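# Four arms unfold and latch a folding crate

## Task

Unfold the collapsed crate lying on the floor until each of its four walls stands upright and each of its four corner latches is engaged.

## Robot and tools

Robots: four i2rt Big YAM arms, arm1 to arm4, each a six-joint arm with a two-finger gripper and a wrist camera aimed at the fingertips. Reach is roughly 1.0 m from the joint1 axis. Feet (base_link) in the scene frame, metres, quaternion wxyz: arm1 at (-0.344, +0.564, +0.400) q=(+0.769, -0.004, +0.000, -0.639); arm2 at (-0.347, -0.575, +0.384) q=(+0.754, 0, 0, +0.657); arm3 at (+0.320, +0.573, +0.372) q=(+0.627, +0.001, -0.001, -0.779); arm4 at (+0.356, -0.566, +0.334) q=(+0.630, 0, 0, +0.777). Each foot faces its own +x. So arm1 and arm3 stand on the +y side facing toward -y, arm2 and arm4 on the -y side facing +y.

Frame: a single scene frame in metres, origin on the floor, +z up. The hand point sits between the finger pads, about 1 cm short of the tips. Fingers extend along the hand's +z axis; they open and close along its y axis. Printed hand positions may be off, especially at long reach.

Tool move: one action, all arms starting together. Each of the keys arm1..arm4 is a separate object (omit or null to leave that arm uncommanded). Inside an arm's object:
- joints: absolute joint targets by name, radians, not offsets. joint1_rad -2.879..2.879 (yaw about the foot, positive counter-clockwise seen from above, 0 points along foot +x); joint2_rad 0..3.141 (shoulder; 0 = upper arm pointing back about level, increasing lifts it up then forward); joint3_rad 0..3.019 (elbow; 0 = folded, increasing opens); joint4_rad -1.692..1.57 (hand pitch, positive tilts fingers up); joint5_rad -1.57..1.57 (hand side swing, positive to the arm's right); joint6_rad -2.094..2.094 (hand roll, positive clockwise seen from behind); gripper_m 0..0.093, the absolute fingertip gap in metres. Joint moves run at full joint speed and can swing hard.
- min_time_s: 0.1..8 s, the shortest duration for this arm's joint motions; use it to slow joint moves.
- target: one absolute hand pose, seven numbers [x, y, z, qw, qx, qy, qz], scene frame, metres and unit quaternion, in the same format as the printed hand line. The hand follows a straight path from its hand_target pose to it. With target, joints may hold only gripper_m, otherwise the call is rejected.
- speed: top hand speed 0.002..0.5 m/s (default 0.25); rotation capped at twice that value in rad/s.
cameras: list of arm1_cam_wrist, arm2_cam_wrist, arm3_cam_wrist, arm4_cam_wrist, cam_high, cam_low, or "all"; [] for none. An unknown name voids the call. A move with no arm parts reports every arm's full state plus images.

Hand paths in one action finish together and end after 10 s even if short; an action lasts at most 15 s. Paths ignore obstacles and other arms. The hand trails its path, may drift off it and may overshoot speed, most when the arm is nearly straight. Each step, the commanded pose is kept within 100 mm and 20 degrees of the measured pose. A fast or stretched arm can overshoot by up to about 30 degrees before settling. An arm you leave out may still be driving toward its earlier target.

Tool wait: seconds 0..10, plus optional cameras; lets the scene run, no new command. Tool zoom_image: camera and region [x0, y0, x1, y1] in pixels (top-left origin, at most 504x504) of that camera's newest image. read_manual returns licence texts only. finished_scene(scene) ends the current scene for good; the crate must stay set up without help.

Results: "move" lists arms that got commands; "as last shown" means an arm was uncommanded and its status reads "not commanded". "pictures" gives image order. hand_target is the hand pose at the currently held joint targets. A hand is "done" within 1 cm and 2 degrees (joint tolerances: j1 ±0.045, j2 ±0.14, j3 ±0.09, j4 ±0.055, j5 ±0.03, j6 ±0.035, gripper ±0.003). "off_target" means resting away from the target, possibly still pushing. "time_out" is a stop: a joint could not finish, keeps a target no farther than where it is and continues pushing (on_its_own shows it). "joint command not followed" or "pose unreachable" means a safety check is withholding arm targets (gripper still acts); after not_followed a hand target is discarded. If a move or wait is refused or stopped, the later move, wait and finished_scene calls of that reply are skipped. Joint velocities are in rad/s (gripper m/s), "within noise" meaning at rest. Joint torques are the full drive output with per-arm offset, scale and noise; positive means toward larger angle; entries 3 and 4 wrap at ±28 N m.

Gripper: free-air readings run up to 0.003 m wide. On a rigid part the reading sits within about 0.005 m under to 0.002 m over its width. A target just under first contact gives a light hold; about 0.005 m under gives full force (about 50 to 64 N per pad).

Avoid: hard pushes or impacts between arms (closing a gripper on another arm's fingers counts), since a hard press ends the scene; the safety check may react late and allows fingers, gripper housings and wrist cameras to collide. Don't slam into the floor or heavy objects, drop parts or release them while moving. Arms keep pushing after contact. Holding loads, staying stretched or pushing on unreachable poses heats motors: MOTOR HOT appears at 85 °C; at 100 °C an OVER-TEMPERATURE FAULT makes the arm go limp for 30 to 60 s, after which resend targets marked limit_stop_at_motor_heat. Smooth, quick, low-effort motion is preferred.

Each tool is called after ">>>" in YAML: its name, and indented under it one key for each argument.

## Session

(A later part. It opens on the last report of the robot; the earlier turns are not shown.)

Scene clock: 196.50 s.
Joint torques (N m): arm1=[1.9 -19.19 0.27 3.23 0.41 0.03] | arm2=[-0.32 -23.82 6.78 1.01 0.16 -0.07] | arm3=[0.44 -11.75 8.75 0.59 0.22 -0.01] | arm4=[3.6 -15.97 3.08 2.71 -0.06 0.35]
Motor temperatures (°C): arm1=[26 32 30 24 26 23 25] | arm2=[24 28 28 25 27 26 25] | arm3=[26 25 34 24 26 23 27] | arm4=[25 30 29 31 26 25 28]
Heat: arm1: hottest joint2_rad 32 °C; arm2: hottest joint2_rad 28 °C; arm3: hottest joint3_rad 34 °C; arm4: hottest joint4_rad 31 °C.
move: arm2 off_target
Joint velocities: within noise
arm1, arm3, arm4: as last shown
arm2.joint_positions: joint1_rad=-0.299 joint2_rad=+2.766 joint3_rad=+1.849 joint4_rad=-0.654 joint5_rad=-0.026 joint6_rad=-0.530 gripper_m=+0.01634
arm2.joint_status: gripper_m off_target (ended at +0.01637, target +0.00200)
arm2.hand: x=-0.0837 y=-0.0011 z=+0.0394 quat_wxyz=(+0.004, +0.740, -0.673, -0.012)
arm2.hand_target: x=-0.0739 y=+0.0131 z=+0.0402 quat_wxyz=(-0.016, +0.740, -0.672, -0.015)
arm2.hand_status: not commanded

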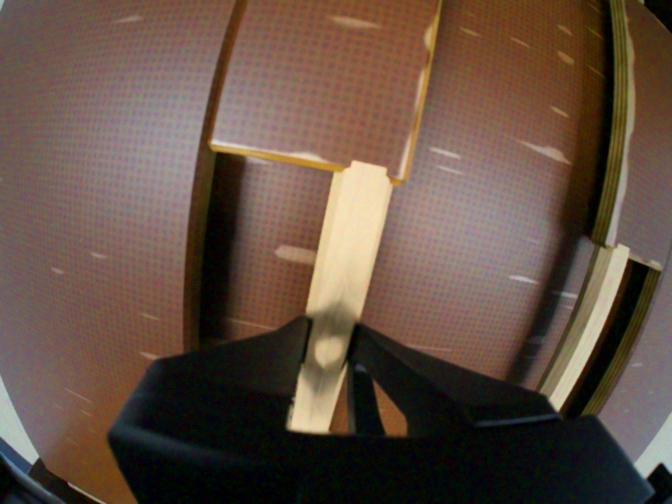

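>>> move:
  arm2: {"target": [-0.074, 0.012, 0.042, -0.018, 0.739, -0.675, -0.012], "speed": 0.1, "joints": {"gripper_m": 0.036}}

>>> move:
  arm2: {"target": [-0.074, 0.012, 0.028, -0.018, 0.739, -0.675, -0.012], "speed": 0.1}

>>> move:
  arm2: {"joints": {"gripper_m": 0.002}}
  cameras: ["arm2_cam_wrist"]

>>> zoom_image:
  camera: "arm2_cam_wrist"
  region: [200, 140, 460, 460]

Scene clock: 200.00 s.
Joint torques (N m): arm1=[1.85 -18.61 0.35 3.28 0.42 0.04] | arm2=[-0.38 -24.41 6.04 0.76 0.07 0] | arm3=[0.21 -11.58 8.77 0.65 0.24 -0.05] | arm4=[3.6 -15.97 3.1 2.7 -0.06 0.35]
Motor temperatures (°C): arm1=[26 32 30 24 26 23 25] | arm2=[24 28 28 25 27 26 25] | arm3=[26 25 34 24 26 23 27] | arm4=[25 30 29 31 26 25 28]
Heat: arm1: hottest joint2_rad 32 °C; arm2: hottest joint2_rad 28 °C; arm3: hottest joint3_rad 34 °C; arm4: hottest joint4_rad 31 °C.
move: arm2 off_target
Joint velocities: within noise
arm1: as last shown
arm2.joint_positions: joint1_rad=-0.296 joint2_rad=+2.766 joint3_rad=+1.851 joint4_rad=-0.640 joint5_rad=-0.009 joint6_rad=-0.532 gripper_m=+0.03589
arm2.joint_status: all done
arm2.hand: x=-0.0810 y=+0.0024 z=+0.0397 quat_wxyz=(-0.006, +0.741, -0.671, -0.006)
arm2.hand_target: x=-0.0742 y=+0.0135 z=+0.0428 quat_wxyz=(-0.021, +0.740, -0.673, -0.009)
arm2.hand_status: off_target (0.012 m and 1.6 deg from the pose sent, 0.016 m and 2.5 deg at the start)
arm3.joint_positions: joint1_rad=+0.111 joint2_rad=+1.607 joint3_rad=+0.989 joint4_rad=-1.009 joint5_rad=+0.005 joint6_rad=-0.078 gripper_m=+0.09396
arm3.joint_status: not commanded
arm3.hand: x=+0.2770 y=+0.1751 z=+0.4090 quat_wxyz=(+0.019, -0.716, -0.697, -0.021)
arm3.hand_target: x=+0.2778 y=+0.1537 z=+0.4187 quat_wxyz=(+0.006, -0.710, -0.704, -0.003)
arm3.hand_status: not commanded
arm4.joint_positions: joint1_rad=+0.841 joint2_rad=+2.229 joint3_rad=+0.866 joint4_rad=+0.678 joint5_rad=+0.965 joint6_rad=-0.963 gripper_m=+0.01600
arm4.joint_status: not commanded
arm4.hand: x=-0.0234 y=-0.1825 z=+0.2395 quat_wxyz=(-0.566, +0.824, -0.019, +0.004)
arm4.hand_target: x=-0.0343 y=-0.1917 z=+0.2406 quat_wxyz=(-0.568, +0.822, -0.020, -0.019)
arm4.hand_status: not commanded
pictures: none

Scene clock: 201.03 s.
Joint torques (N m): arm1=[1.44 -18.73 0.28 3.04 0.48 0.05] | arm2=[-0.5 -24.29 6.8 0.72 -0.18 0.02] | arm3=[0.15 -11.69 8.77 0.58 0.19 -0.03] | arm4=[3.6 -15.97 3.1 2.71 -0.06 0.35]
Motor temperatures (°C): arm1=[26 31 30 24 26 23 25] | arm2=[24 28 28 25 27 26 25] | arm3=[26 25 34 24 26 23 27] | arm4=[25 30 29 31 26 25 28]
Heat: arm1: hottest joint2_rad 31 °C; arm2: hottest joint2_rad 28 °C; arm3: hottest joint3_rad 34 °C; arm4: hottest joint4_rad 31 °C.
move: arm2 off_target
Joint velocities: within noise
arm1, arm3, arm4: as last shown
arm2.joint_positions: joint1_rad=-0.296 joint2_rad=+2.794 joint3_rad=+1.860 joint4_rad=-0.634 joint5_rad=-0.010 joint6_rad=-0.532 gripper_m=+0.03589
arm2.joint_status: not commanded
arm2.hand: x=-0.0840 y=-0.0036 z=+0.0250 quat_wxyz=(+0.000, +0.741, -0.671, -0.005)
arm2.hand_target: x=-0.0747 y=+0.0107 z=+0.0281 quat_wxyz=(-0.017, +0.738, -0.674, -0.012)
arm2.hand_status: off_target (0.019 m and 2.3 deg from the pose sent, 0.017 m and 1.6 deg at the start)
pictures: none

Scene clock: 201.60 s.
Joint torques (N m): arm1=[1.32 -18.9 0.4 3.08 0.42 0.04] | arm2=[-0.5 -24.06 6.71 0.72 -0.11 -0.13] | arm3=[0.09 -11.69 8.7 0.73 0.18 -0.03] | arm4=[3.6 -15.97 3.1 2.71 -0.06 0.35]
Motor temperatures (°C): arm1=[26 31 30 24 26 23 25] | arm2=[24 28 28 25 27 26 25] | arm3=[26 25 34 24 26 23 27] | arm4=[25 30 29 31 26 25 28]
Heat: arm1: hottest joint2_rad 31 °C; arm2: hottest joint2_rad 28 °C; arm3: hottest joint3_rad 34 °C; arm4: hottest joint4_rad 31 °C.
move: arm2 off_target
Joint velocities: within noise
arm1, arm3, arm4: as last shown
arm2.joint_positions: joint1_rad=-0.296 joint2_rad=+2.794 joint3_rad=+1.860 joint4_rad=-0.634 joint5_rad=-0.012 joint6_rad=-0.517 gripper_m=+0.01739
arm2.joint_status: gripper_m off_target (ended at +0.01741, target +0.00200)
arm2.hand: x=-0.0843 y=-0.0035 z=+0.0250 quat_wxyz=(+0.000, +0.736, -0.677, -0.006)
arm2.hand_target: x=-0.0747 y=+0.0107 z=+0.0281 quat_wxyz=(-0.017, +0.738, -0.675, -0.012)
arm2.hand_status: not commanded

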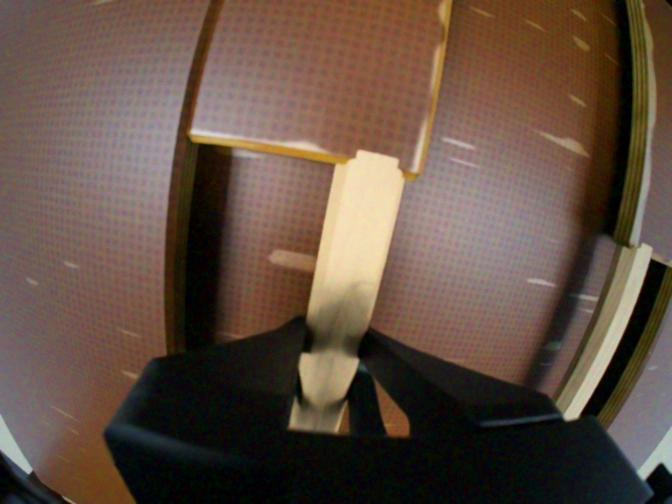

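Scaled by 1.575 from the camera's image (finer frame: 960x720).

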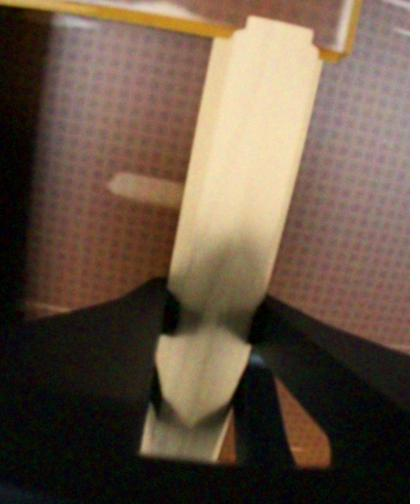

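>>> move:
  arm2: {"target": [-0.098, 0.011, 0.136, -0.164, 0.721, -0.659, 0.148], "speed": 0.2}
  arm1: {"target": [-0.004, 0.205, 0.242, 0.028, 0.029, 0.829, -0.57], "speed": 0.1}
  arm4: {"target": [-0.034, -0.207, 0.242, -0.57, 0.825, -0.02, -0.02], "speed": 0.1}
  cameras: ["arm2_cam_wrist", "cam_low", "arm3_cam_wrist"]

Scene clock: 219.50 s.
Joint torques (N m): arm1=[2.78 -19.31 -0.51 2.43 0.54 0.2] | arm2=[0.67 -26.99 3.99 0.53 0.74 -0.01] | arm3=[0.03 -11.58 8.65 0.65 0.19 -0.07] | arm4=[4.01 -16.73 2.62 1.72 -0.16 0.57]
Motor temperatures (°C): arm1=[26 31 29 24 26 23 26] | arm2=[24 29 27 25 27 26 25] | arm3=[26 25 34 24 26 23 27] | arm4=[25 30 28 31 26 25 28]
Heat: arm1: hottest joint2_rad 31 °C; arm2: hottest joint2_rad 29 °C; arm3: hottest joint3_rad 34 °C; arm4: hottest joint4_rad 31 °C.
move: arm1 off_target; arm2 off_target; arm4 off_target
Joint velocities: within noise
arm1.joint_positions: joint1_rad=+0.824 joint2_rad=+2.432 joint3_rad=+0.813 joint4_rad=+0.957 joint5_rad=+0.923 joint6_rad=-0.949 gripper_m=+0.01656
arm1.joint_status: not commanded
arm1.hand: x=-0.0161 y=+0.1918 z=+0.2344 quat_wxyz=(-0.010, -0.035, -0.825, +0.563)
arm1.hand_target: x=-0.0040 y=+0.2044 z=+0.2418 quat_wxyz=(-0.028, -0.029, -0.823, +0.566)
arm1.hand_status: off_target (0.019 m and 2.2 deg from the pose sent, 0.028 m and 2.2 deg at the start)
arm2.joint_positions: joint1_rad=-0.167 joint2_rad=+2.575 joint3_rad=+1.581 joint4_rad=-0.433 joint5_rad=+0.390 joint6_rad=-0.418 gripper_m=+0.01739
arm2.joint_status: not commanded
arm2.hand: x=-0.0975 y=-0.0036 z=+0.1084 quat_wxyz=(-0.144, +0.721, -0.661, +0.147)
arm2.hand_target: x=-0.0963 y=+0.0115 z=+0.1346 quat_wxyz=(-0.164, +0.719, -0.660, +0.144)
arm2.hand_status: off_target (0.031 m and 2.3 deg from the pose sent, 0.113 m and 26.0 deg at the start)
arm3: as last shown
arm4.joint_positions: joint1_rad=+0.866 joint2_rad=+2.229 joint3_rad=+0.849 joint4_rad=+0.684 joint5_rad=+0.990 joint6_rad=-0.952 gripper_m=+0.01584
arm4.joint_status: not commanded
arm4.hand: x=-0.0226 y=-0.1947 z=+0.2390 quat_wxyz=(-0.569, +0.822, -0.017, +0.006)
arm4.hand_target: x=-0.0337 y=-0.2065 z=+0.2417 quat_wxyz=(-0.568, +0.822, -0.019, -0.020)
arm4.hand_status: off_target (0.017 m and 3.0 deg from the pose sent, 0.027 m and 2.7 deg at the start)
pictures: arm2_cam_wrist, arm3_cam_wrist, cam_low

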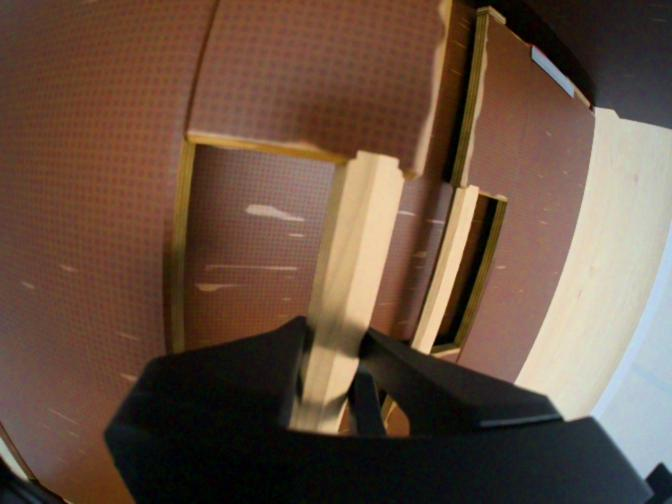

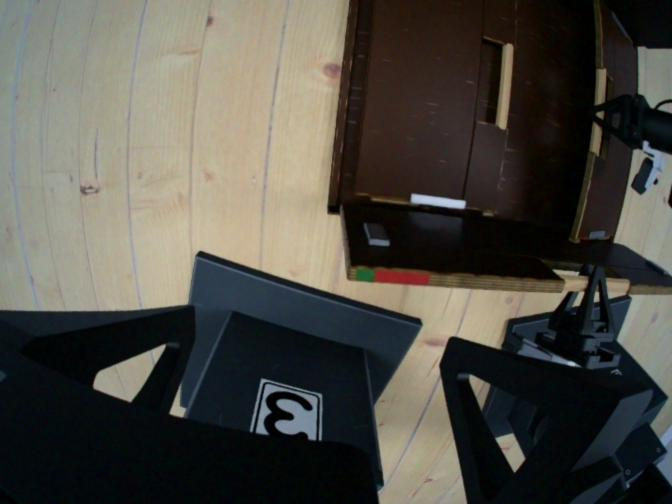

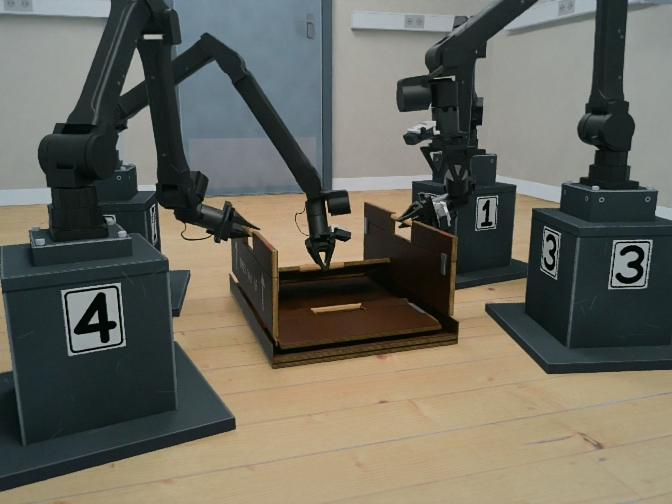

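>>> move:
  arm2: {"target": [-0.164, 0.010, 0.206, -0.276, 0.683, -0.624, 0.271], "speed": 0.2}
  arm3: {"target": [0.025, -0.02, 0.2, 0.019, 0.70, 0.715, -0.02], "speed": 0.3, "joints": {"gripper_m": 0.042}}
  cameras: ["arm2_cam_wrist", "cam_low", "arm3_cam_wrist", "arm4_cam_wrist"]

Scene clock: 226.93 s.
Joint torques (N m): arm1=[3.14 -19.02 -0.53 2.55 0.57 0.22] | arm2=[2.55 -26.17 4.15 -0.28 0.32 0.12] | arm3=[-0.56 -18.32 8.36 -0.08 -0.07 -0.05] | arm4=[3.78 -16.73 2.8 1.72 -0.23 0.55]
Motor temperatures (°C): arm1=[26 31 29 24 26 23 26] | arm2=[24 30 27 25 27 26 25] | arm3=[26 26 34 24 26 23 27] | arm4=[25 30 28 31 26 25 28]
Heat: arm1: hottest joint2_rad 31 °C; arm2: hottest joint2_rad 30 °C; arm3: hottest joint3_rad 34 °C; arm4: hottest joint4_rad 31 °C.
move: arm2 off_target; arm3 off_target
Joint velocities: within noise
arm1: as last shown
arm2.joint_positions: joint1_rad=-0.003 joint2_rad=+2.467 joint3_rad=+1.461 joint4_rad=-0.421 joint5_rad=+0.784 joint6_rad=-0.279 gripper_m=+0.01739
arm2.joint_status: not commanded
arm2.hand: x=-0.1419 y=-0.0053 z=+0.1805 quat_wxyz=(-0.264, +0.677, -0.625, +0.284)
arm2.hand_target: x=-0.1580 y=+0.0101 z=+0.2052 quat_wxyz=(-0.277, +0.681, -0.621, +0.271)
arm2.hand_status: off_target (0.037 m and 2.1 deg from the pose sent, 0.119 m and 21.6 deg at the start)
arm3.joint_positions: joint1_rad=-0.248 joint2_rad=+2.417 joint3_rad=+1.705 joint4_rad=-0.810 joint5_rad=-0.026 joint6_rad=-0.479 gripper_m=+0.04213
arm3.joint_status: all done
arm3.hand: x=+0.0328 y=-0.0113 z=+0.2043 quat_wxyz=(-0.021, -0.701, -0.712, +0.019)
arm3.hand_target: x=+0.0290 y=-0.0190 z=+0.1982 quat_wxyz=(-0.023, -0.698, -0.716, +0.018)
arm3.hand_status: off_target (0.012 m and 0.4 deg from the pose sent, 0.381 m and 7.0 deg at the start)
arm4.joint_positions: joint1_rad=+0.869 joint2_rad=+2.228 joint3_rad=+0.846 joint4_rad=+0.684 joint5_rad=+0.991 joint6_rad=-0.949 gripper_m=+0.01582
arm4.joint_status: not commanded
arm4.hand: x=-0.0225 y=-0.1964 z=+0.2393 quat_wxyz=(-0.569, +0.822, -0.017, +0.005)
arm4.hand_target: x=-0.0336 y=-0.2067 z=+0.2419 quat_wxyz=(-0.568, +0.822, -0.020, -0.020)
arm4.hand_status: not commanded
pictures: arm2_cam_wrist, arm3_cam_wrist, arm4_cam_wrist, cam_low

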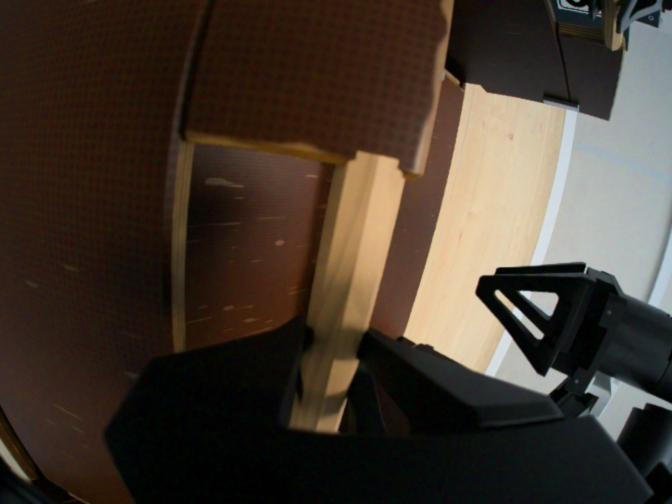

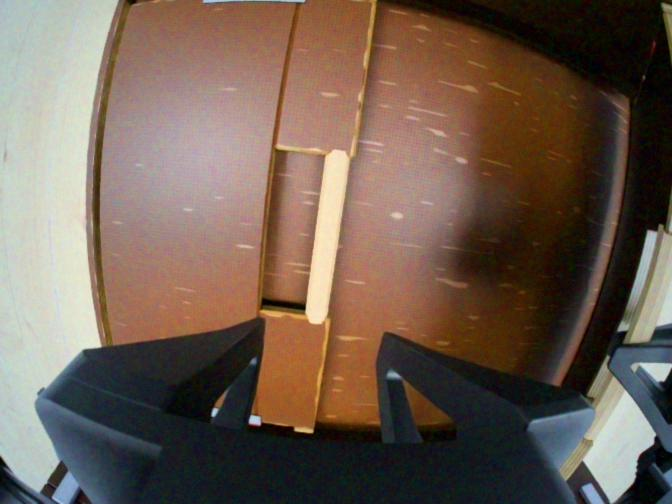

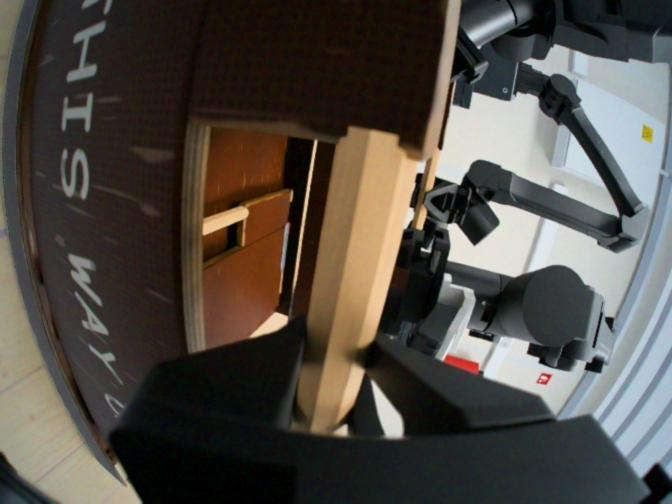

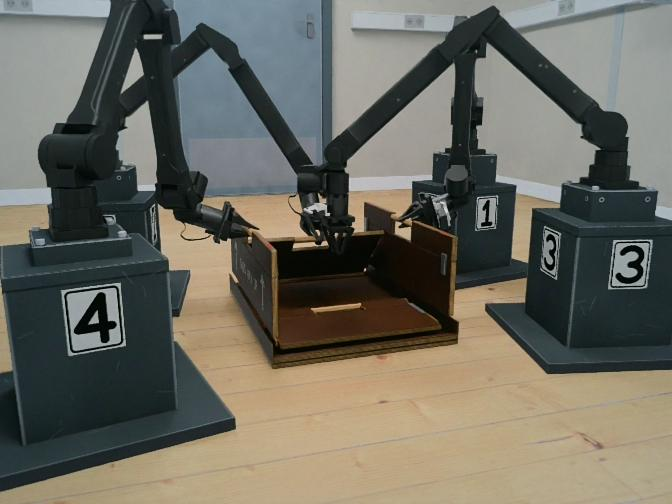

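>>> move:
  arm2: {"target": [-0.248, 0.010, 0.247, -0.31, 0.668, -0.61, 0.315], "speed": 0.2}
  arm3: {"target": [0.0165, -0.030, 0.034, 0.008, 0.685, 0.729, -0.01], "speed": 0.25}
  cameras: ["arm2_cam_wrist", "cam_low", "arm3_cam_wrist"]

>>> zoom_image:
  camera: "arm3_cam_wrist"
  region: [200, 140, 460, 460]

Scene clock: 235.07 s.
Joint torques (N m): arm1=[3.02 -19.55 -0.7 2.5 0.53 0.22] | arm2=[2.37 -23.47 6.37 -0.38 -0.25 0.04] | arm3=[-0.62 -20.07 7.42 -0.08 0.13 -0.08] | arm4=[3.66 -16.62 2.78 1.72 -0.24 0.54]
Motor temperatures (°C): arm1=[26 31 29 24 26 23 26] | arm2=[24 31 27 25 27 26 26] | arm3=[26 26 33 24 26 23 27] | arm4=[25 30 28 31 26 25 28]
Heat: arm1: hottest joint2_rad 31 °C; arm2: hottest joint2_rad 31 °C; arm3: hottest joint3_rad 33 °C; arm4: hottest joint4_rad 31 °C.
move: arm2 off_target; arm3 off_target
Joint velocities: within noise
arm1: as last shown
arm2.joint_positions: joint1_rad=+0.175 joint2_rad=+2.404 joint3_rad=+1.469 joint4_rad=-0.703 joint5_rad=+0.936 joint6_rad=+0.002 gripper_m=+0.01699
arm2.joint_status: not commanded
arm2.hand: x=-0.2276 y=-0.0077 z=+0.2350 quat_wxyz=(-0.305, +0.653, -0.608, +0.334)
arm2.hand_target: x=-0.2462 y=+0.0104 z=+0.2483 quat_wxyz=(-0.312, +0.660, -0.607, +0.315)
arm2.hand_status: off_target (0.030 m and 2.8 deg from the pose sent, 0.126 m and 6.7 deg at the start)
arm3.joint_positions: joint1_rad=-0.248 joint2_rad=+2.792 joint3_rad=+1.984 joint4_rad=-0.736 joint5_rad=-0.009 joint6_rad=-0.520 gripper_m=+0.04211
arm3.joint_status: not commanded
arm3.hand: x=+0.0219 y=-0.0273 z=+0.0427 quat_wxyz=(-0.009, -0.687, -0.727, +0.010)
arm3.hand_target: x=+0.0171 y=-0.0288 z=+0.0343 quat_wxyz=(-0.008, -0.685, -0.728, +0.011)
arm3.hand_status: off_target (0.011 m and 0.4 deg from the pose sent, 0.172 m and 3.2 deg at the start)
arm4.joint_positions: joint1_rad=+0.869 joint2_rad=+2.228 joint3_rad=+0.846 joint4_rad=+0.684 joint5_rad=+0.993 joint6_rad=-0.949 gripper_m=+0.01581
arm4.joint_status: not commanded
arm4.hand: x=-0.0223 y=-0.1963 z=+0.2394 quat_wxyz=(-0.570, +0.822, -0.017, +0.006)
arm4.hand_target: x=-0.0332 y=-0.2065 z=+0.2420 quat_wxyz=(-0.568, +0.822, -0.020, -0.019)
arm4.hand_status: not commanded
pictures: arm2_cam_wrist, arm3_cam_wrist, cam_low

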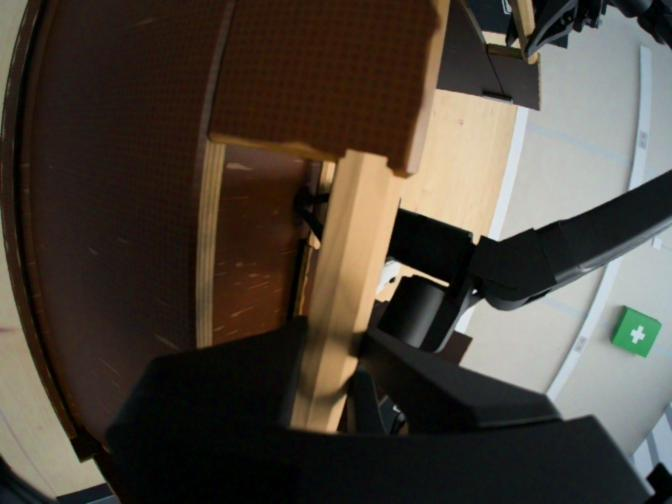

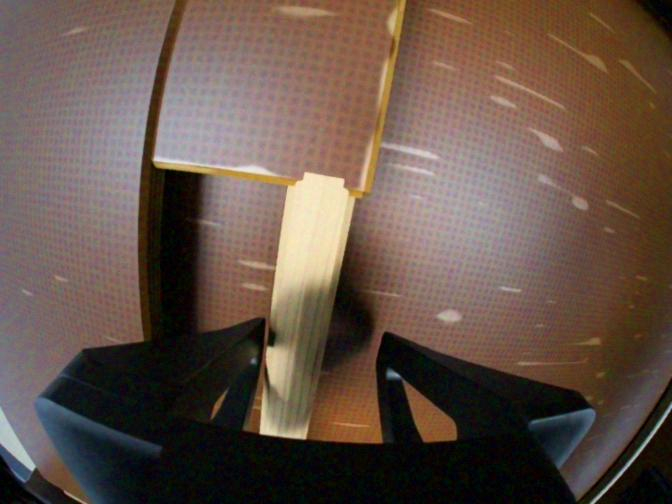

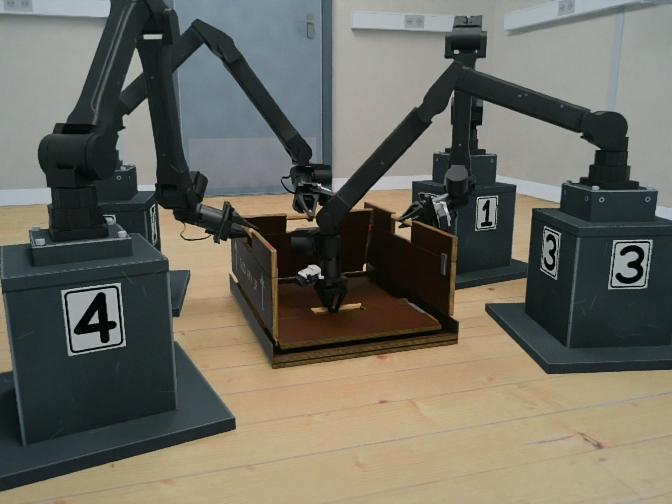

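Scaled by 1.575 from the camera's image (finer frame: 960x720).

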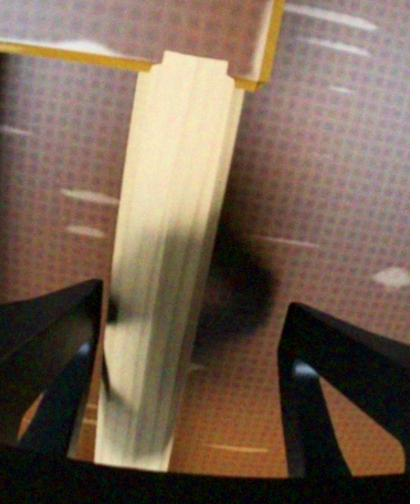

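>>> move:
  arm2: {"target": [-0.303, 0.010, 0.250, -0.345, 0.643, -0.588, 0.353], "speed": 0.15}
  arm3: {"target": [0.0235, -0.026, 0.022, 0.008, 0.685, 0.729, -0.01], "speed": 0.1}
  cameras: ["arm2_cam_wrist", "cam_low", "arm3_cam_wrist"]

>>> zoom_image:
  camera: "arm3_cam_wrist"
  region: [200, 140, 460, 460]

>>> zoom_image:
  camera: "cam_low"
  region: [220, 180, 480, 380]

Scene clock: 239.37 s.
Joint torques (N m): arm1=[2.61 -19.25 -0.54 2.62 0.56 0.21] | arm2=[4.42 -22.42 7.06 -0.49 -0.3 0.05] | arm3=[-0.32 -19.55 6.57 1.01 0.11 0.02] | arm4=[3.49 -16.62 2.95 1.72 -0.29 0.52]
Motor temperatures (°C): arm1=[26 31 29 24 26 23 26] | arm2=[24 30 27 25 27 26 26] | arm3=[26 27 34 24 26 23 27] | arm4=[25 31 28 31 26 25 28]
Heat: arm1: hottest joint2_rad 31 °C; arm2: hottest joint2_rad 30 °C; arm3: hottest joint3_rad 34 °C; arm4: hottest joint2_rad 31 °C.
move: arm2 off_target; arm3 off_target
Joint velocities: within noise
arm1: as last shown
arm1.joint_positions: joint1_rad=+0.824 joint2_rad=+2.432 joint3_rad=+0.813 joint4_rad=+0.957 joint5_rad=+0.923 joint6_rad=-0.949 gripper_m=+0.01655
arm2.joint_positions: joint1_rad=+0.267 joint2_rad=+2.455 joint3_rad=+1.552 joint4_rad=-0.929 joint5_rad=+1.034 joint6_rad=+0.220 gripper_m=+0.01690
arm2.joint_status: not commanded
arm2.hand: x=-0.2696 y=-0.0082 z=+0.2451 quat_wxyz=(-0.337, +0.629, -0.592, +0.374)
arm2.hand_target: x=-0.3029 y=+0.0092 z=+0.2503 quat_wxyz=(-0.346, +0.643, -0.586, +0.352)
arm2.hand_status: off_target (0.038 m and 3.1 deg from the pose sent, 0.079 m and 5.7 deg at the start)
arm3.joint_positions: joint1_rad=-0.251 joint2_rad=+2.792 joint3_rad=+1.984 joint4_rad=-0.733 joint5_rad=-0.009 joint6_rad=-0.520 gripper_m=+0.04211
arm3.joint_status: not commanded
arm3.hand: x=+0.0197 y=-0.0271 z=+0.0427 quat_wxyz=(-0.010, -0.688, -0.726, +0.012)
arm3.hand_target: x=+0.0221 y=-0.0241 z=+0.0228 quat_wxyz=(-0.008, -0.686, -0.728, +0.010)
arm3.hand_status: off_target (0.021 m and 0.6 deg from the pose sent, 0.021 m and 0.4 deg at the start)
arm4.joint_positions: joint1_rad=+0.872 joint2_rad=+2.228 joint3_rad=+0.845 joint4_rad=+0.684 joint5_rad=+0.994 joint6_rad=-0.947 gripper_m=+0.01580
arm4.joint_status: not commanded
arm4.hand: x=-0.0225 y=-0.1978 z=+0.2393 quat_wxyz=(-0.570, +0.822, -0.016, +0.006)
arm4.hand_target: x=-0.0336 y=-0.2067 z=+0.2418 quat_wxyz=(-0.568, +0.822, -0.019, -0.020)
arm4.hand_status: not commanded
pictures: arm2_cam_wrist, arm3_cam_wrist, cam_low

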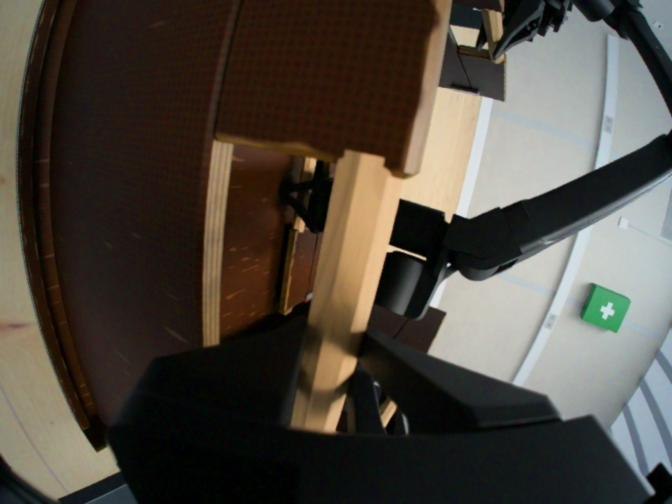

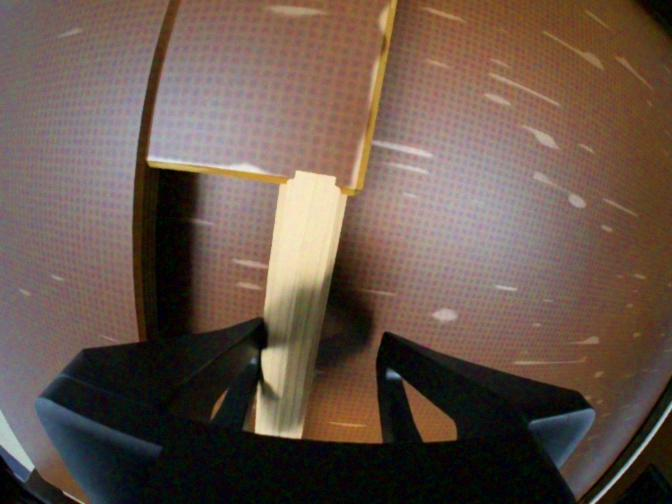

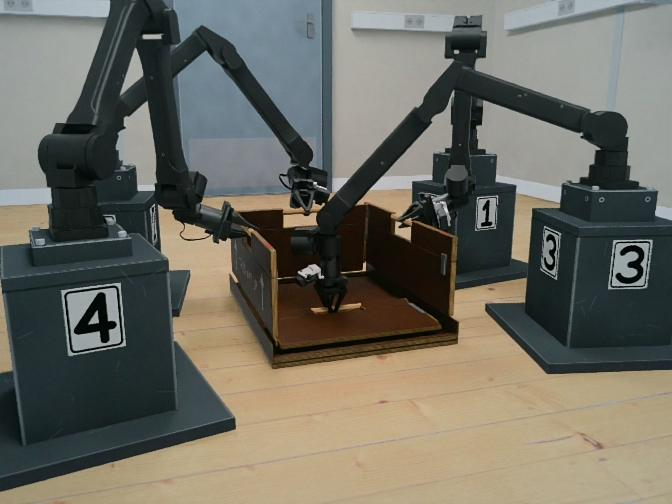

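Scaled by 1.575 from the camera's image (finer frame: 960x720).

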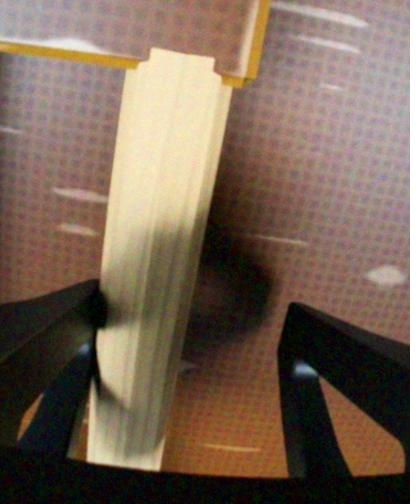

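Scaled by 1.938 from the camera's image (finer frame: 960x720).

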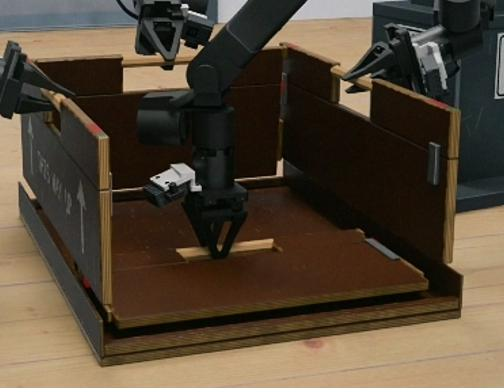

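>>> move:
  arm3: {"target": [0.030, -0.028, 0.058, 0.008, 0.685, 0.729, -0.01], "speed": 0.15}
  cameras: ["cam_high", "arm3_cam_wrist"]

>>> zoom_image:
  camera: "cam_high"
  region: [240, 220, 430, 410]

>>> zoom_image:
  camera: "arm3_cam_wrist"
  region: [200, 140, 460, 460]

Scene clock: 244.70 s.
Joint torques (N m): arm1=[3.43 -19.49 -0.62 2.52 0.52 0.21] | arm2=[4.42 -22.42 7.08 -0.51 -0.3 0.05] | arm3=[0.5 -23.41 4.01 0.27 0.13 0.11] | arm4=[3.49 -16.56 2.95 1.72 -0.29 0.52]
Motor temperatures (°C): arm1=[26 31 29 24 26 23 26] | arm2=[24 31 27 24 27 26 26] | arm3=[26 27 33 24 26 23 27] | arm4=[25 31 28 31 26 25 28]
Heat: arm1: hottest joint2_rad 31 °C; arm2: hottest joint2_rad 31 °C; arm3: hottest joint3_rad 33 °C; arm4: hottest joint2_rad 31 °C.
move: arm3 done
Joint velocities: within noise
arm1, arm2, arm4: as last shown
arm3.joint_positions: joint1_rad=-0.250 joint2_rad=+2.766 joint3_rad=+1.958 joint4_rad=-0.733 joint5_rad=-0.009 joint6_rad=-0.520 gripper_m=+0.04211
arm3.joint_status: not commanded
arm3.hand: x=+0.0214 y=-0.0259 z=+0.0526 quat_wxyz=(-0.010, -0.687, -0.726, +0.012)
arm3.hand_target: x=+0.0289 y=-0.0279 z=+0.0583 quat_wxyz=(-0.008, -0.685, -0.728, +0.010)
arm3.hand_status: done (0.010 m and 0.5 deg from the pose sent, 0.018 m and 0.6 deg at the start)
pictures: arm3_cam_wrist, cam_high

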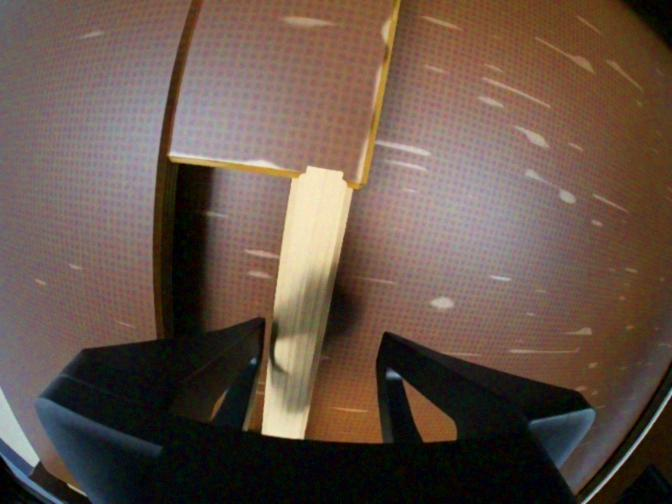

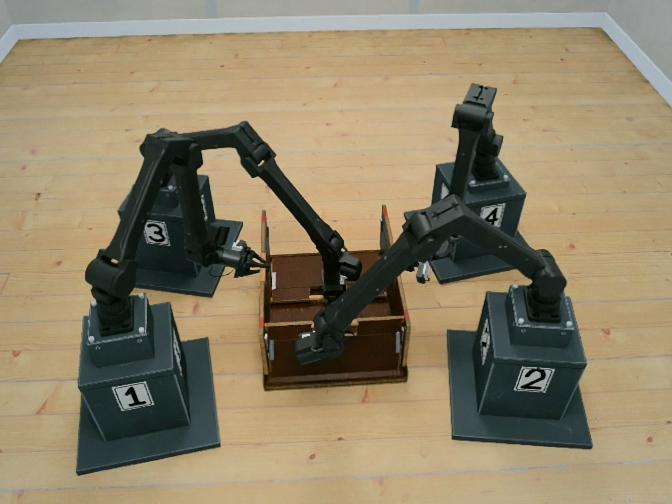

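Scaled by 2.653 from the camera's image (finer frame: 960x720).

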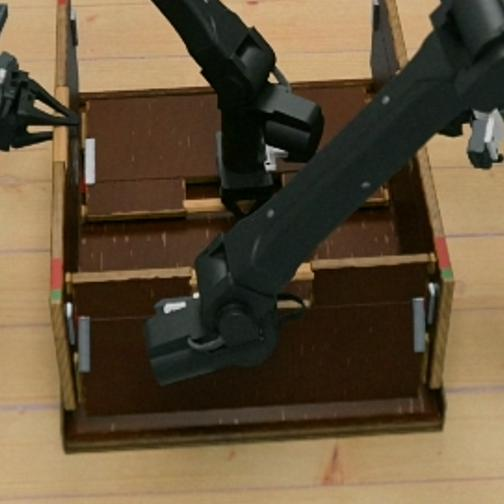

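Scaled by 1.575 from the camera's image (finer frame: 960x720).

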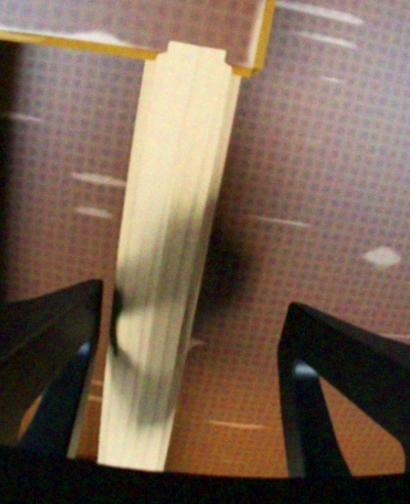

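>>> move:
  arm3: {"target": [0.039, -0.026, 0.056, 0.008, 0.685, 0.729, -0.01], "speed": 0.15}
  arm2: {"target": [-0.338, 0.010, 0.257, -0.36, 0.635, -0.58, 0.37], "speed": 0.12}

>>> move:
  arm3: {"target": [0.039, -0.028, 0.022, 0.008, 0.685, 0.729, -0.01], "speed": 0.15}
  cameras: ["cam_high", "arm3_cam_wrist", "arm2_cam_wrist"]

>>> zoom_image:
  camera: "cam_high"
  region: [240, 220, 430, 410]

>>> zoom_image:
  camera: "arm3_cam_wrist"
  region: [200, 140, 460, 460]

Scene clock: 252.73 s.
Joint torques (N m): arm1=[3.25 -18.96 -0.5 2.58 0.48 0.19] | arm2=[5.42 -23.36 7.2 -0.87 -0.32 0.06] | arm3=[0.44 -23.18 3.81 0.76 0.15 0.15] | arm4=[3.49 -16.56 2.95 1.7 -0.27 0.52]
Motor temperatures (°C): arm1=[26 31 29 24 26 23 26] | arm2=[24 31 27 24 27 26 26] | arm3=[26 28 32 24 26 23 27] | arm4=[25 30 28 31 26 25 28]
Heat: arm1: hottest joint2_rad 31 °C; arm2: hottest joint2_rad 31 °C; arm3: hottest joint3_rad 32 °C; arm4: hottest joint4_rad 31 °C.
move: arm2 off_target; arm3 done
Joint velocities: within noise
arm1.joint_positions: joint1_rad=+0.824 joint2_rad=+2.432 joint3_rad=+0.811 joint4_rad=+0.957 joint5_rad=+0.924 joint6_rad=-0.949 gripper_m=+0.01655
arm1.joint_status: not commanded
arm1.hand: x=-0.0170 y=+0.1922 z=+0.2343 quat_wxyz=(-0.009, -0.035, -0.825, +0.563)
arm1.hand_target: x=-0.0046 y=+0.2047 z=+0.2416 quat_wxyz=(-0.027, -0.028, -0.823, +0.566)
arm1.hand_status: not commanded
arm2.joint_positions: joint1_rad=+0.319 joint2_rad=+2.501 joint3_rad=+1.625 joint4_rad=-1.101 joint5_rad=+1.060 joint6_rad=+0.368 gripper_m=+0.01690
arm2.joint_status: not commanded
arm2.hand: x=-0.2962 y=-0.0086 z=+0.2473 quat_wxyz=(-0.348, +0.618, -0.585, +0.394)
arm2.hand_target: x=-0.3370 y=+0.0085 z=+0.2573 quat_wxyz=(-0.359, +0.633, -0.578, +0.368)
arm2.hand_status: off_target (0.047 m and 3.6 deg from the pose sent, 0.072 m and 3.1 deg at the start)
arm3.joint_positions: joint1_rad=-0.227 joint2_rad=+2.763 joint3_rad=+1.932 joint4_rad=-0.733 joint5_rad=-0.009 joint6_rad=-0.520 gripper_m=+0.04211
arm3.joint_status: not commanded
arm3.hand: x=+0.0406 y=-0.0215 z=+0.0477 quat_wxyz=(-0.006, -0.679, -0.734, +0.001)
arm3.hand_target: x=+0.0444 y=-0.0285 z=+0.0558 quat_wxyz=(-0.008, -0.679, -0.734, +0.010)
arm3.hand_status: done (0.010 m and 1.4 deg from the pose sent, 0.018 m and 0.5 deg at the start)
arm4.joint_positions: joint1_rad=+0.872 joint2_rad=+2.228 joint3_rad=+0.845 joint4_rad=+0.686 joint5_rad=+0.993 joint6_rad=-0.947 gripper_m=+0.01579
arm4.joint_status: not commanded
arm4.hand: x=-0.0229 y=-0.1977 z=+0.2393 quat_wxyz=(-0.570, +0.822, -0.016, +0.004)
arm4.hand_target: x=-0.0339 y=-0.2067 z=+0.2419 quat_wxyz=(-0.568, +0.822, -0.020, -0.020)
arm4.hand_status: not commanded
pictures: none

Scene clock: 254.13 s.
Joint torques (N m): arm1=[2.73 -19.55 -0.7 2.47 0.51 0.2] | arm2=[5.48 -23.36 7.21 -0.88 -0.32 0.04] | arm3=[-0.26 -19.25 7.34 0.9 0.16 0.14] | arm4=[3.55 -16.62 2.95 1.7 -0.27 0.52]
Motor temperatures (°C): arm1=[26 31 29 24 26 23 26] | arm2=[24 31 27 24 27 26 26] | arm3=[26 28 32 24 26 23 27] | arm4=[25 30 27 31 26 25 28]
Heat: arm1: hottest joint2_rad 31 °C; arm2: hottest joint2_rad 31 °C; arm3: hottest joint3_rad 32 °C; arm4: hottest joint4_rad 31 °C.
move: arm3 off_target
Joint velocities: within noise
arm1, arm2, arm4: as last shown
arm3.joint_positions: joint1_rad=-0.233 joint2_rad=+2.786 joint3_rad=+1.944 joint4_rad=-0.713 joint5_rad=-0.009 joint6_rad=-0.506 gripper_m=+0.04211
arm3.joint_status: not commanded
arm3.hand: x=+0.0366 y=-0.0206 z=+0.0363 quat_wxyz=(-0.008, -0.686, -0.727, +0.005)
arm3.hand_target: x=+0.0357 y=-0.0254 z=+0.0225 quat_wxyz=(-0.008, -0.689, -0.725, +0.010)
arm3.hand_status: off_target (0.016 m and 0.6 deg from the pose sent, 0.027 m and 1.4 deg at the start)
pictures: arm2_cam_wrist, arm3_cam_wrist, cam_high

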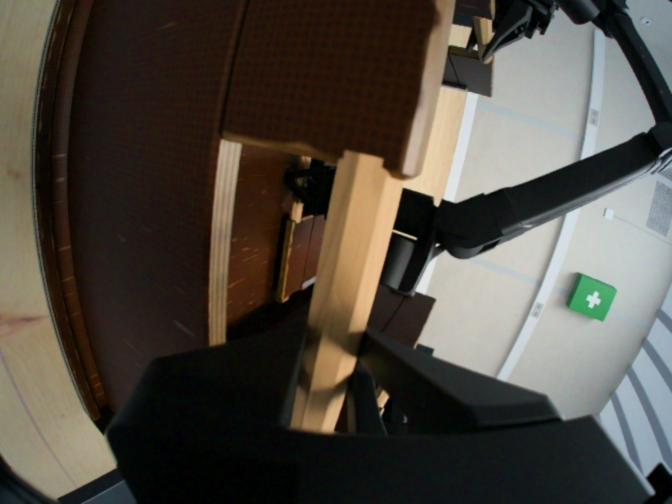

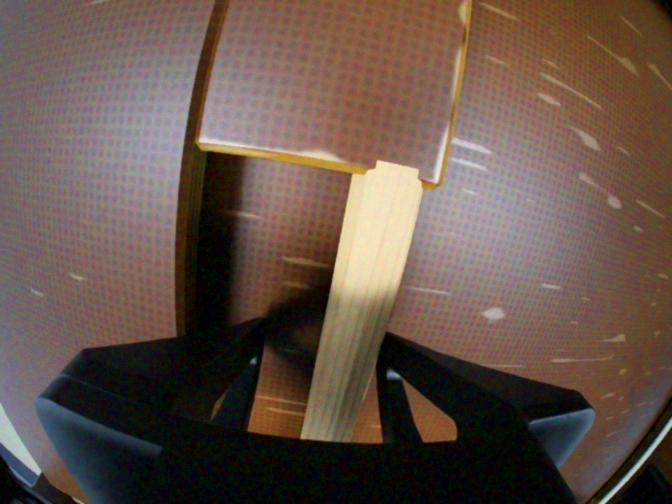

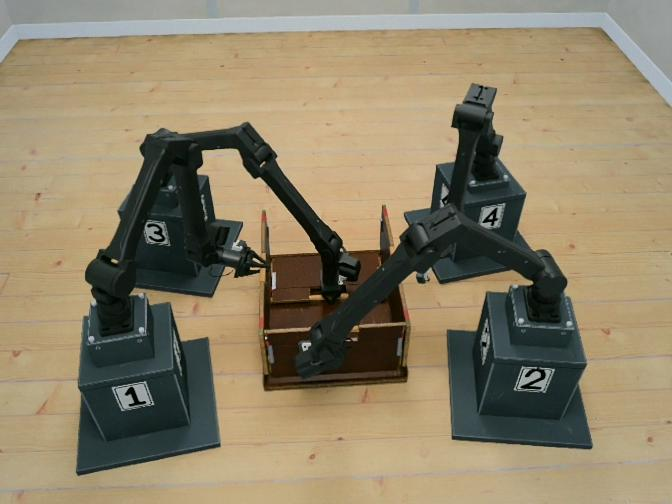

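Scaled by 2.653 from the camera's image (finer frame: 960x720).

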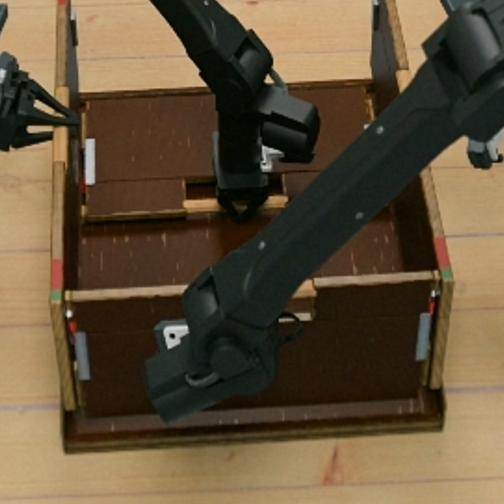

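Scaled by 1.575 from the camera's image (finer frame: 960x720).

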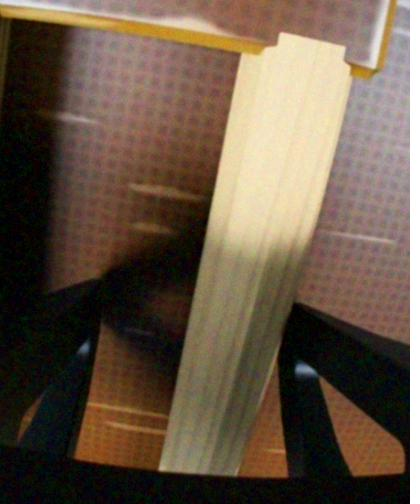

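>>> move:
  arm3: {"target": [0.028, -0.028, 0.027, 0.008, 0.685, 0.729, -0.01], "speed": 0.15}

>>> move:
  arm3: {"joints": {"gripper_m": 0.002}}
  cameras: ["cam_high", "arm3_cam_wrist"]

>>> zoom_image:
  camera: "cam_high"
  region: [380, 300, 430, 390]

>>> zoom_image:
  camera: "cam_high"
  region: [250, 300, 300, 390]

>>> zoom_image:
  camera: "arm3_cam_wrist"
  region: [200, 140, 460, 460]

Scene clock: 259.83 s.
Joint torques (N m): arm1=[3.08 -19.31 -0.59 2.54 0.5 0.2] | arm2=[5.42 -23.41 7.19 -0.87 -0.32 0.05] | arm3=[-1.2 -19.66 7.39 0.06 0.15 -0.07] | arm4=[3.49 -16.56 2.95 1.69 -0.27 0.52]
Motor temperatures (°C): arm1=[26 31 29 24 26 23 26] | arm2=[24 31 27 25 27 26 26] | arm3=[26 29 33 24 26 23 27] | arm4=[25 30 27 31 26 25 28]
Heat: arm1: hottest joint2_rad 31 °C; arm2: hottest joint2_rad 31 °C; arm3: hottest joint3_rad 33 °C; arm4: hottest joint4_rad 31 °C.
move: arm3 off_target
Joint velocities: within noise
arm1, arm2, arm4: as last shown
arm3.joint_positions: joint1_rad=-0.236 joint2_rad=+2.786 joint3_rad=+1.961 joint4_rad=-0.713 joint5_rad=-0.009 joint6_rad=-0.506 gripper_m=+0.04211
arm3.joint_status: not commanded
arm3.hand: x=+0.0309 y=-0.0277 z=+0.0407 quat_wxyz=(-0.010, -0.687, -0.726, +0.013)
arm3.hand_target: x=+0.0267 y=-0.0260 z=+0.0270 quat_wxyz=(-0.008, -0.686, -0.727, +0.010)
arm3.hand_status: off_target (0.014 m and 0.6 deg from the pose sent, 0.015 m and 0.6 deg at the start)
pictures: none

Scene clock: 260.40 s.
Joint torques (N m): arm1=[3.08 -19.31 -0.53 2.37 0.53 0.22] | arm2=[5.54 -23.41 7.21 -0.87 -0.32 0.05] | arm3=[-1.26 -19.6 7.45 0.12 0.13 -0.12] | arm4=[3.49 -16.62 2.96 1.7 -0.27 0.52]
Motor temperatures (°C): arm1=[26 31 28 24 26 23 26] | arm2=[24 31 27 25 27 26 26] | arm3=[26 29 33 24 26 23 27] | arm4=[25 30 27 31 26 25 28]
Heat: arm1: hottest joint2_rad 31 °C; arm2: hottest joint2_rad 31 °C; arm3: hottest joint3_rad 33 °C; arm4: hottest joint4_rad 31 °C.
move: arm3 off_target
Joint velocities: within noise
arm1, arm2, arm4: as last shown
arm3.joint_positions: joint1_rad=-0.236 joint2_rad=+2.786 joint3_rad=+1.961 joint4_rad=-0.715 joint5_rad=-0.009 joint6_rad=-0.500 gripper_m=+0.01674
arm3.joint_status: gripper_m off_target (ended at +0.01676, target +0.00200)
arm3.hand: x=+0.0310 y=-0.0274 z=+0.0407 quat_wxyz=(-0.010, -0.690, -0.724, +0.012)
arm3.hand_target: x=+0.0269 y=-0.0258 z=+0.0270 quat_wxyz=(-0.008, -0.686, -0.727, +0.009)
arm3.hand_status: not commanded
pictures: arm3_cam_wrist, cam_high

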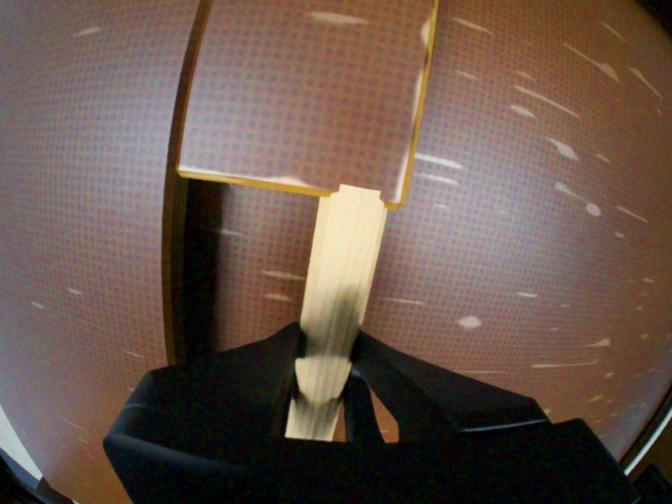

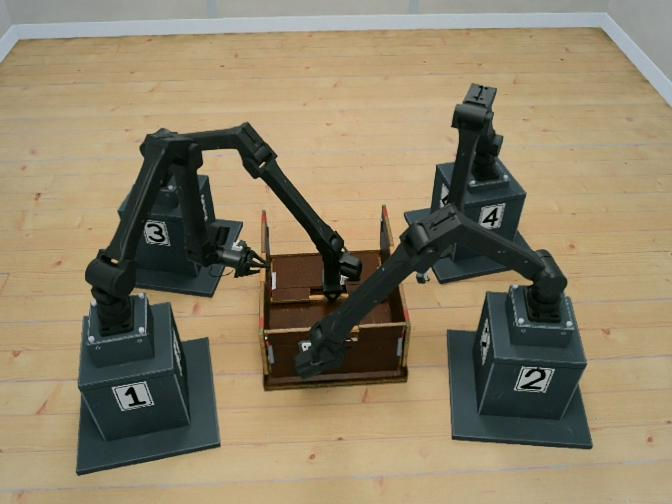

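Scaled by 5.600 from the camera's image (finer frame: 960x720).

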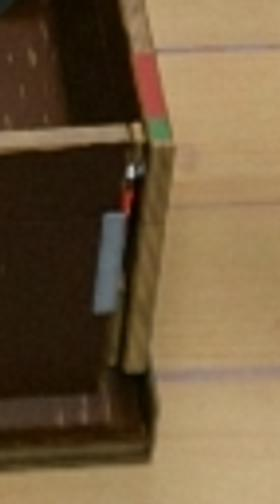

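Scaled by 5.600 from the camera's image (finer frame: 960x720).

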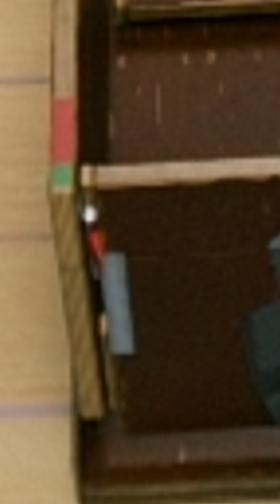

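Scaled by 1.575 from the camera's image (finer frame: 960x720).

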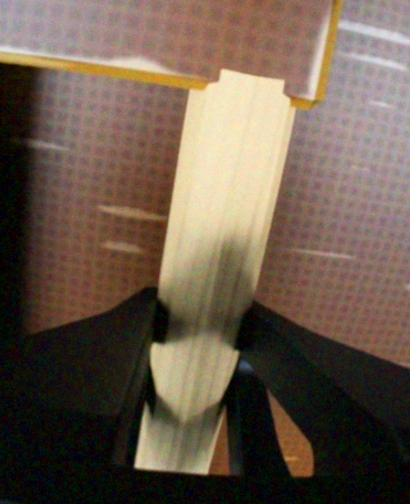

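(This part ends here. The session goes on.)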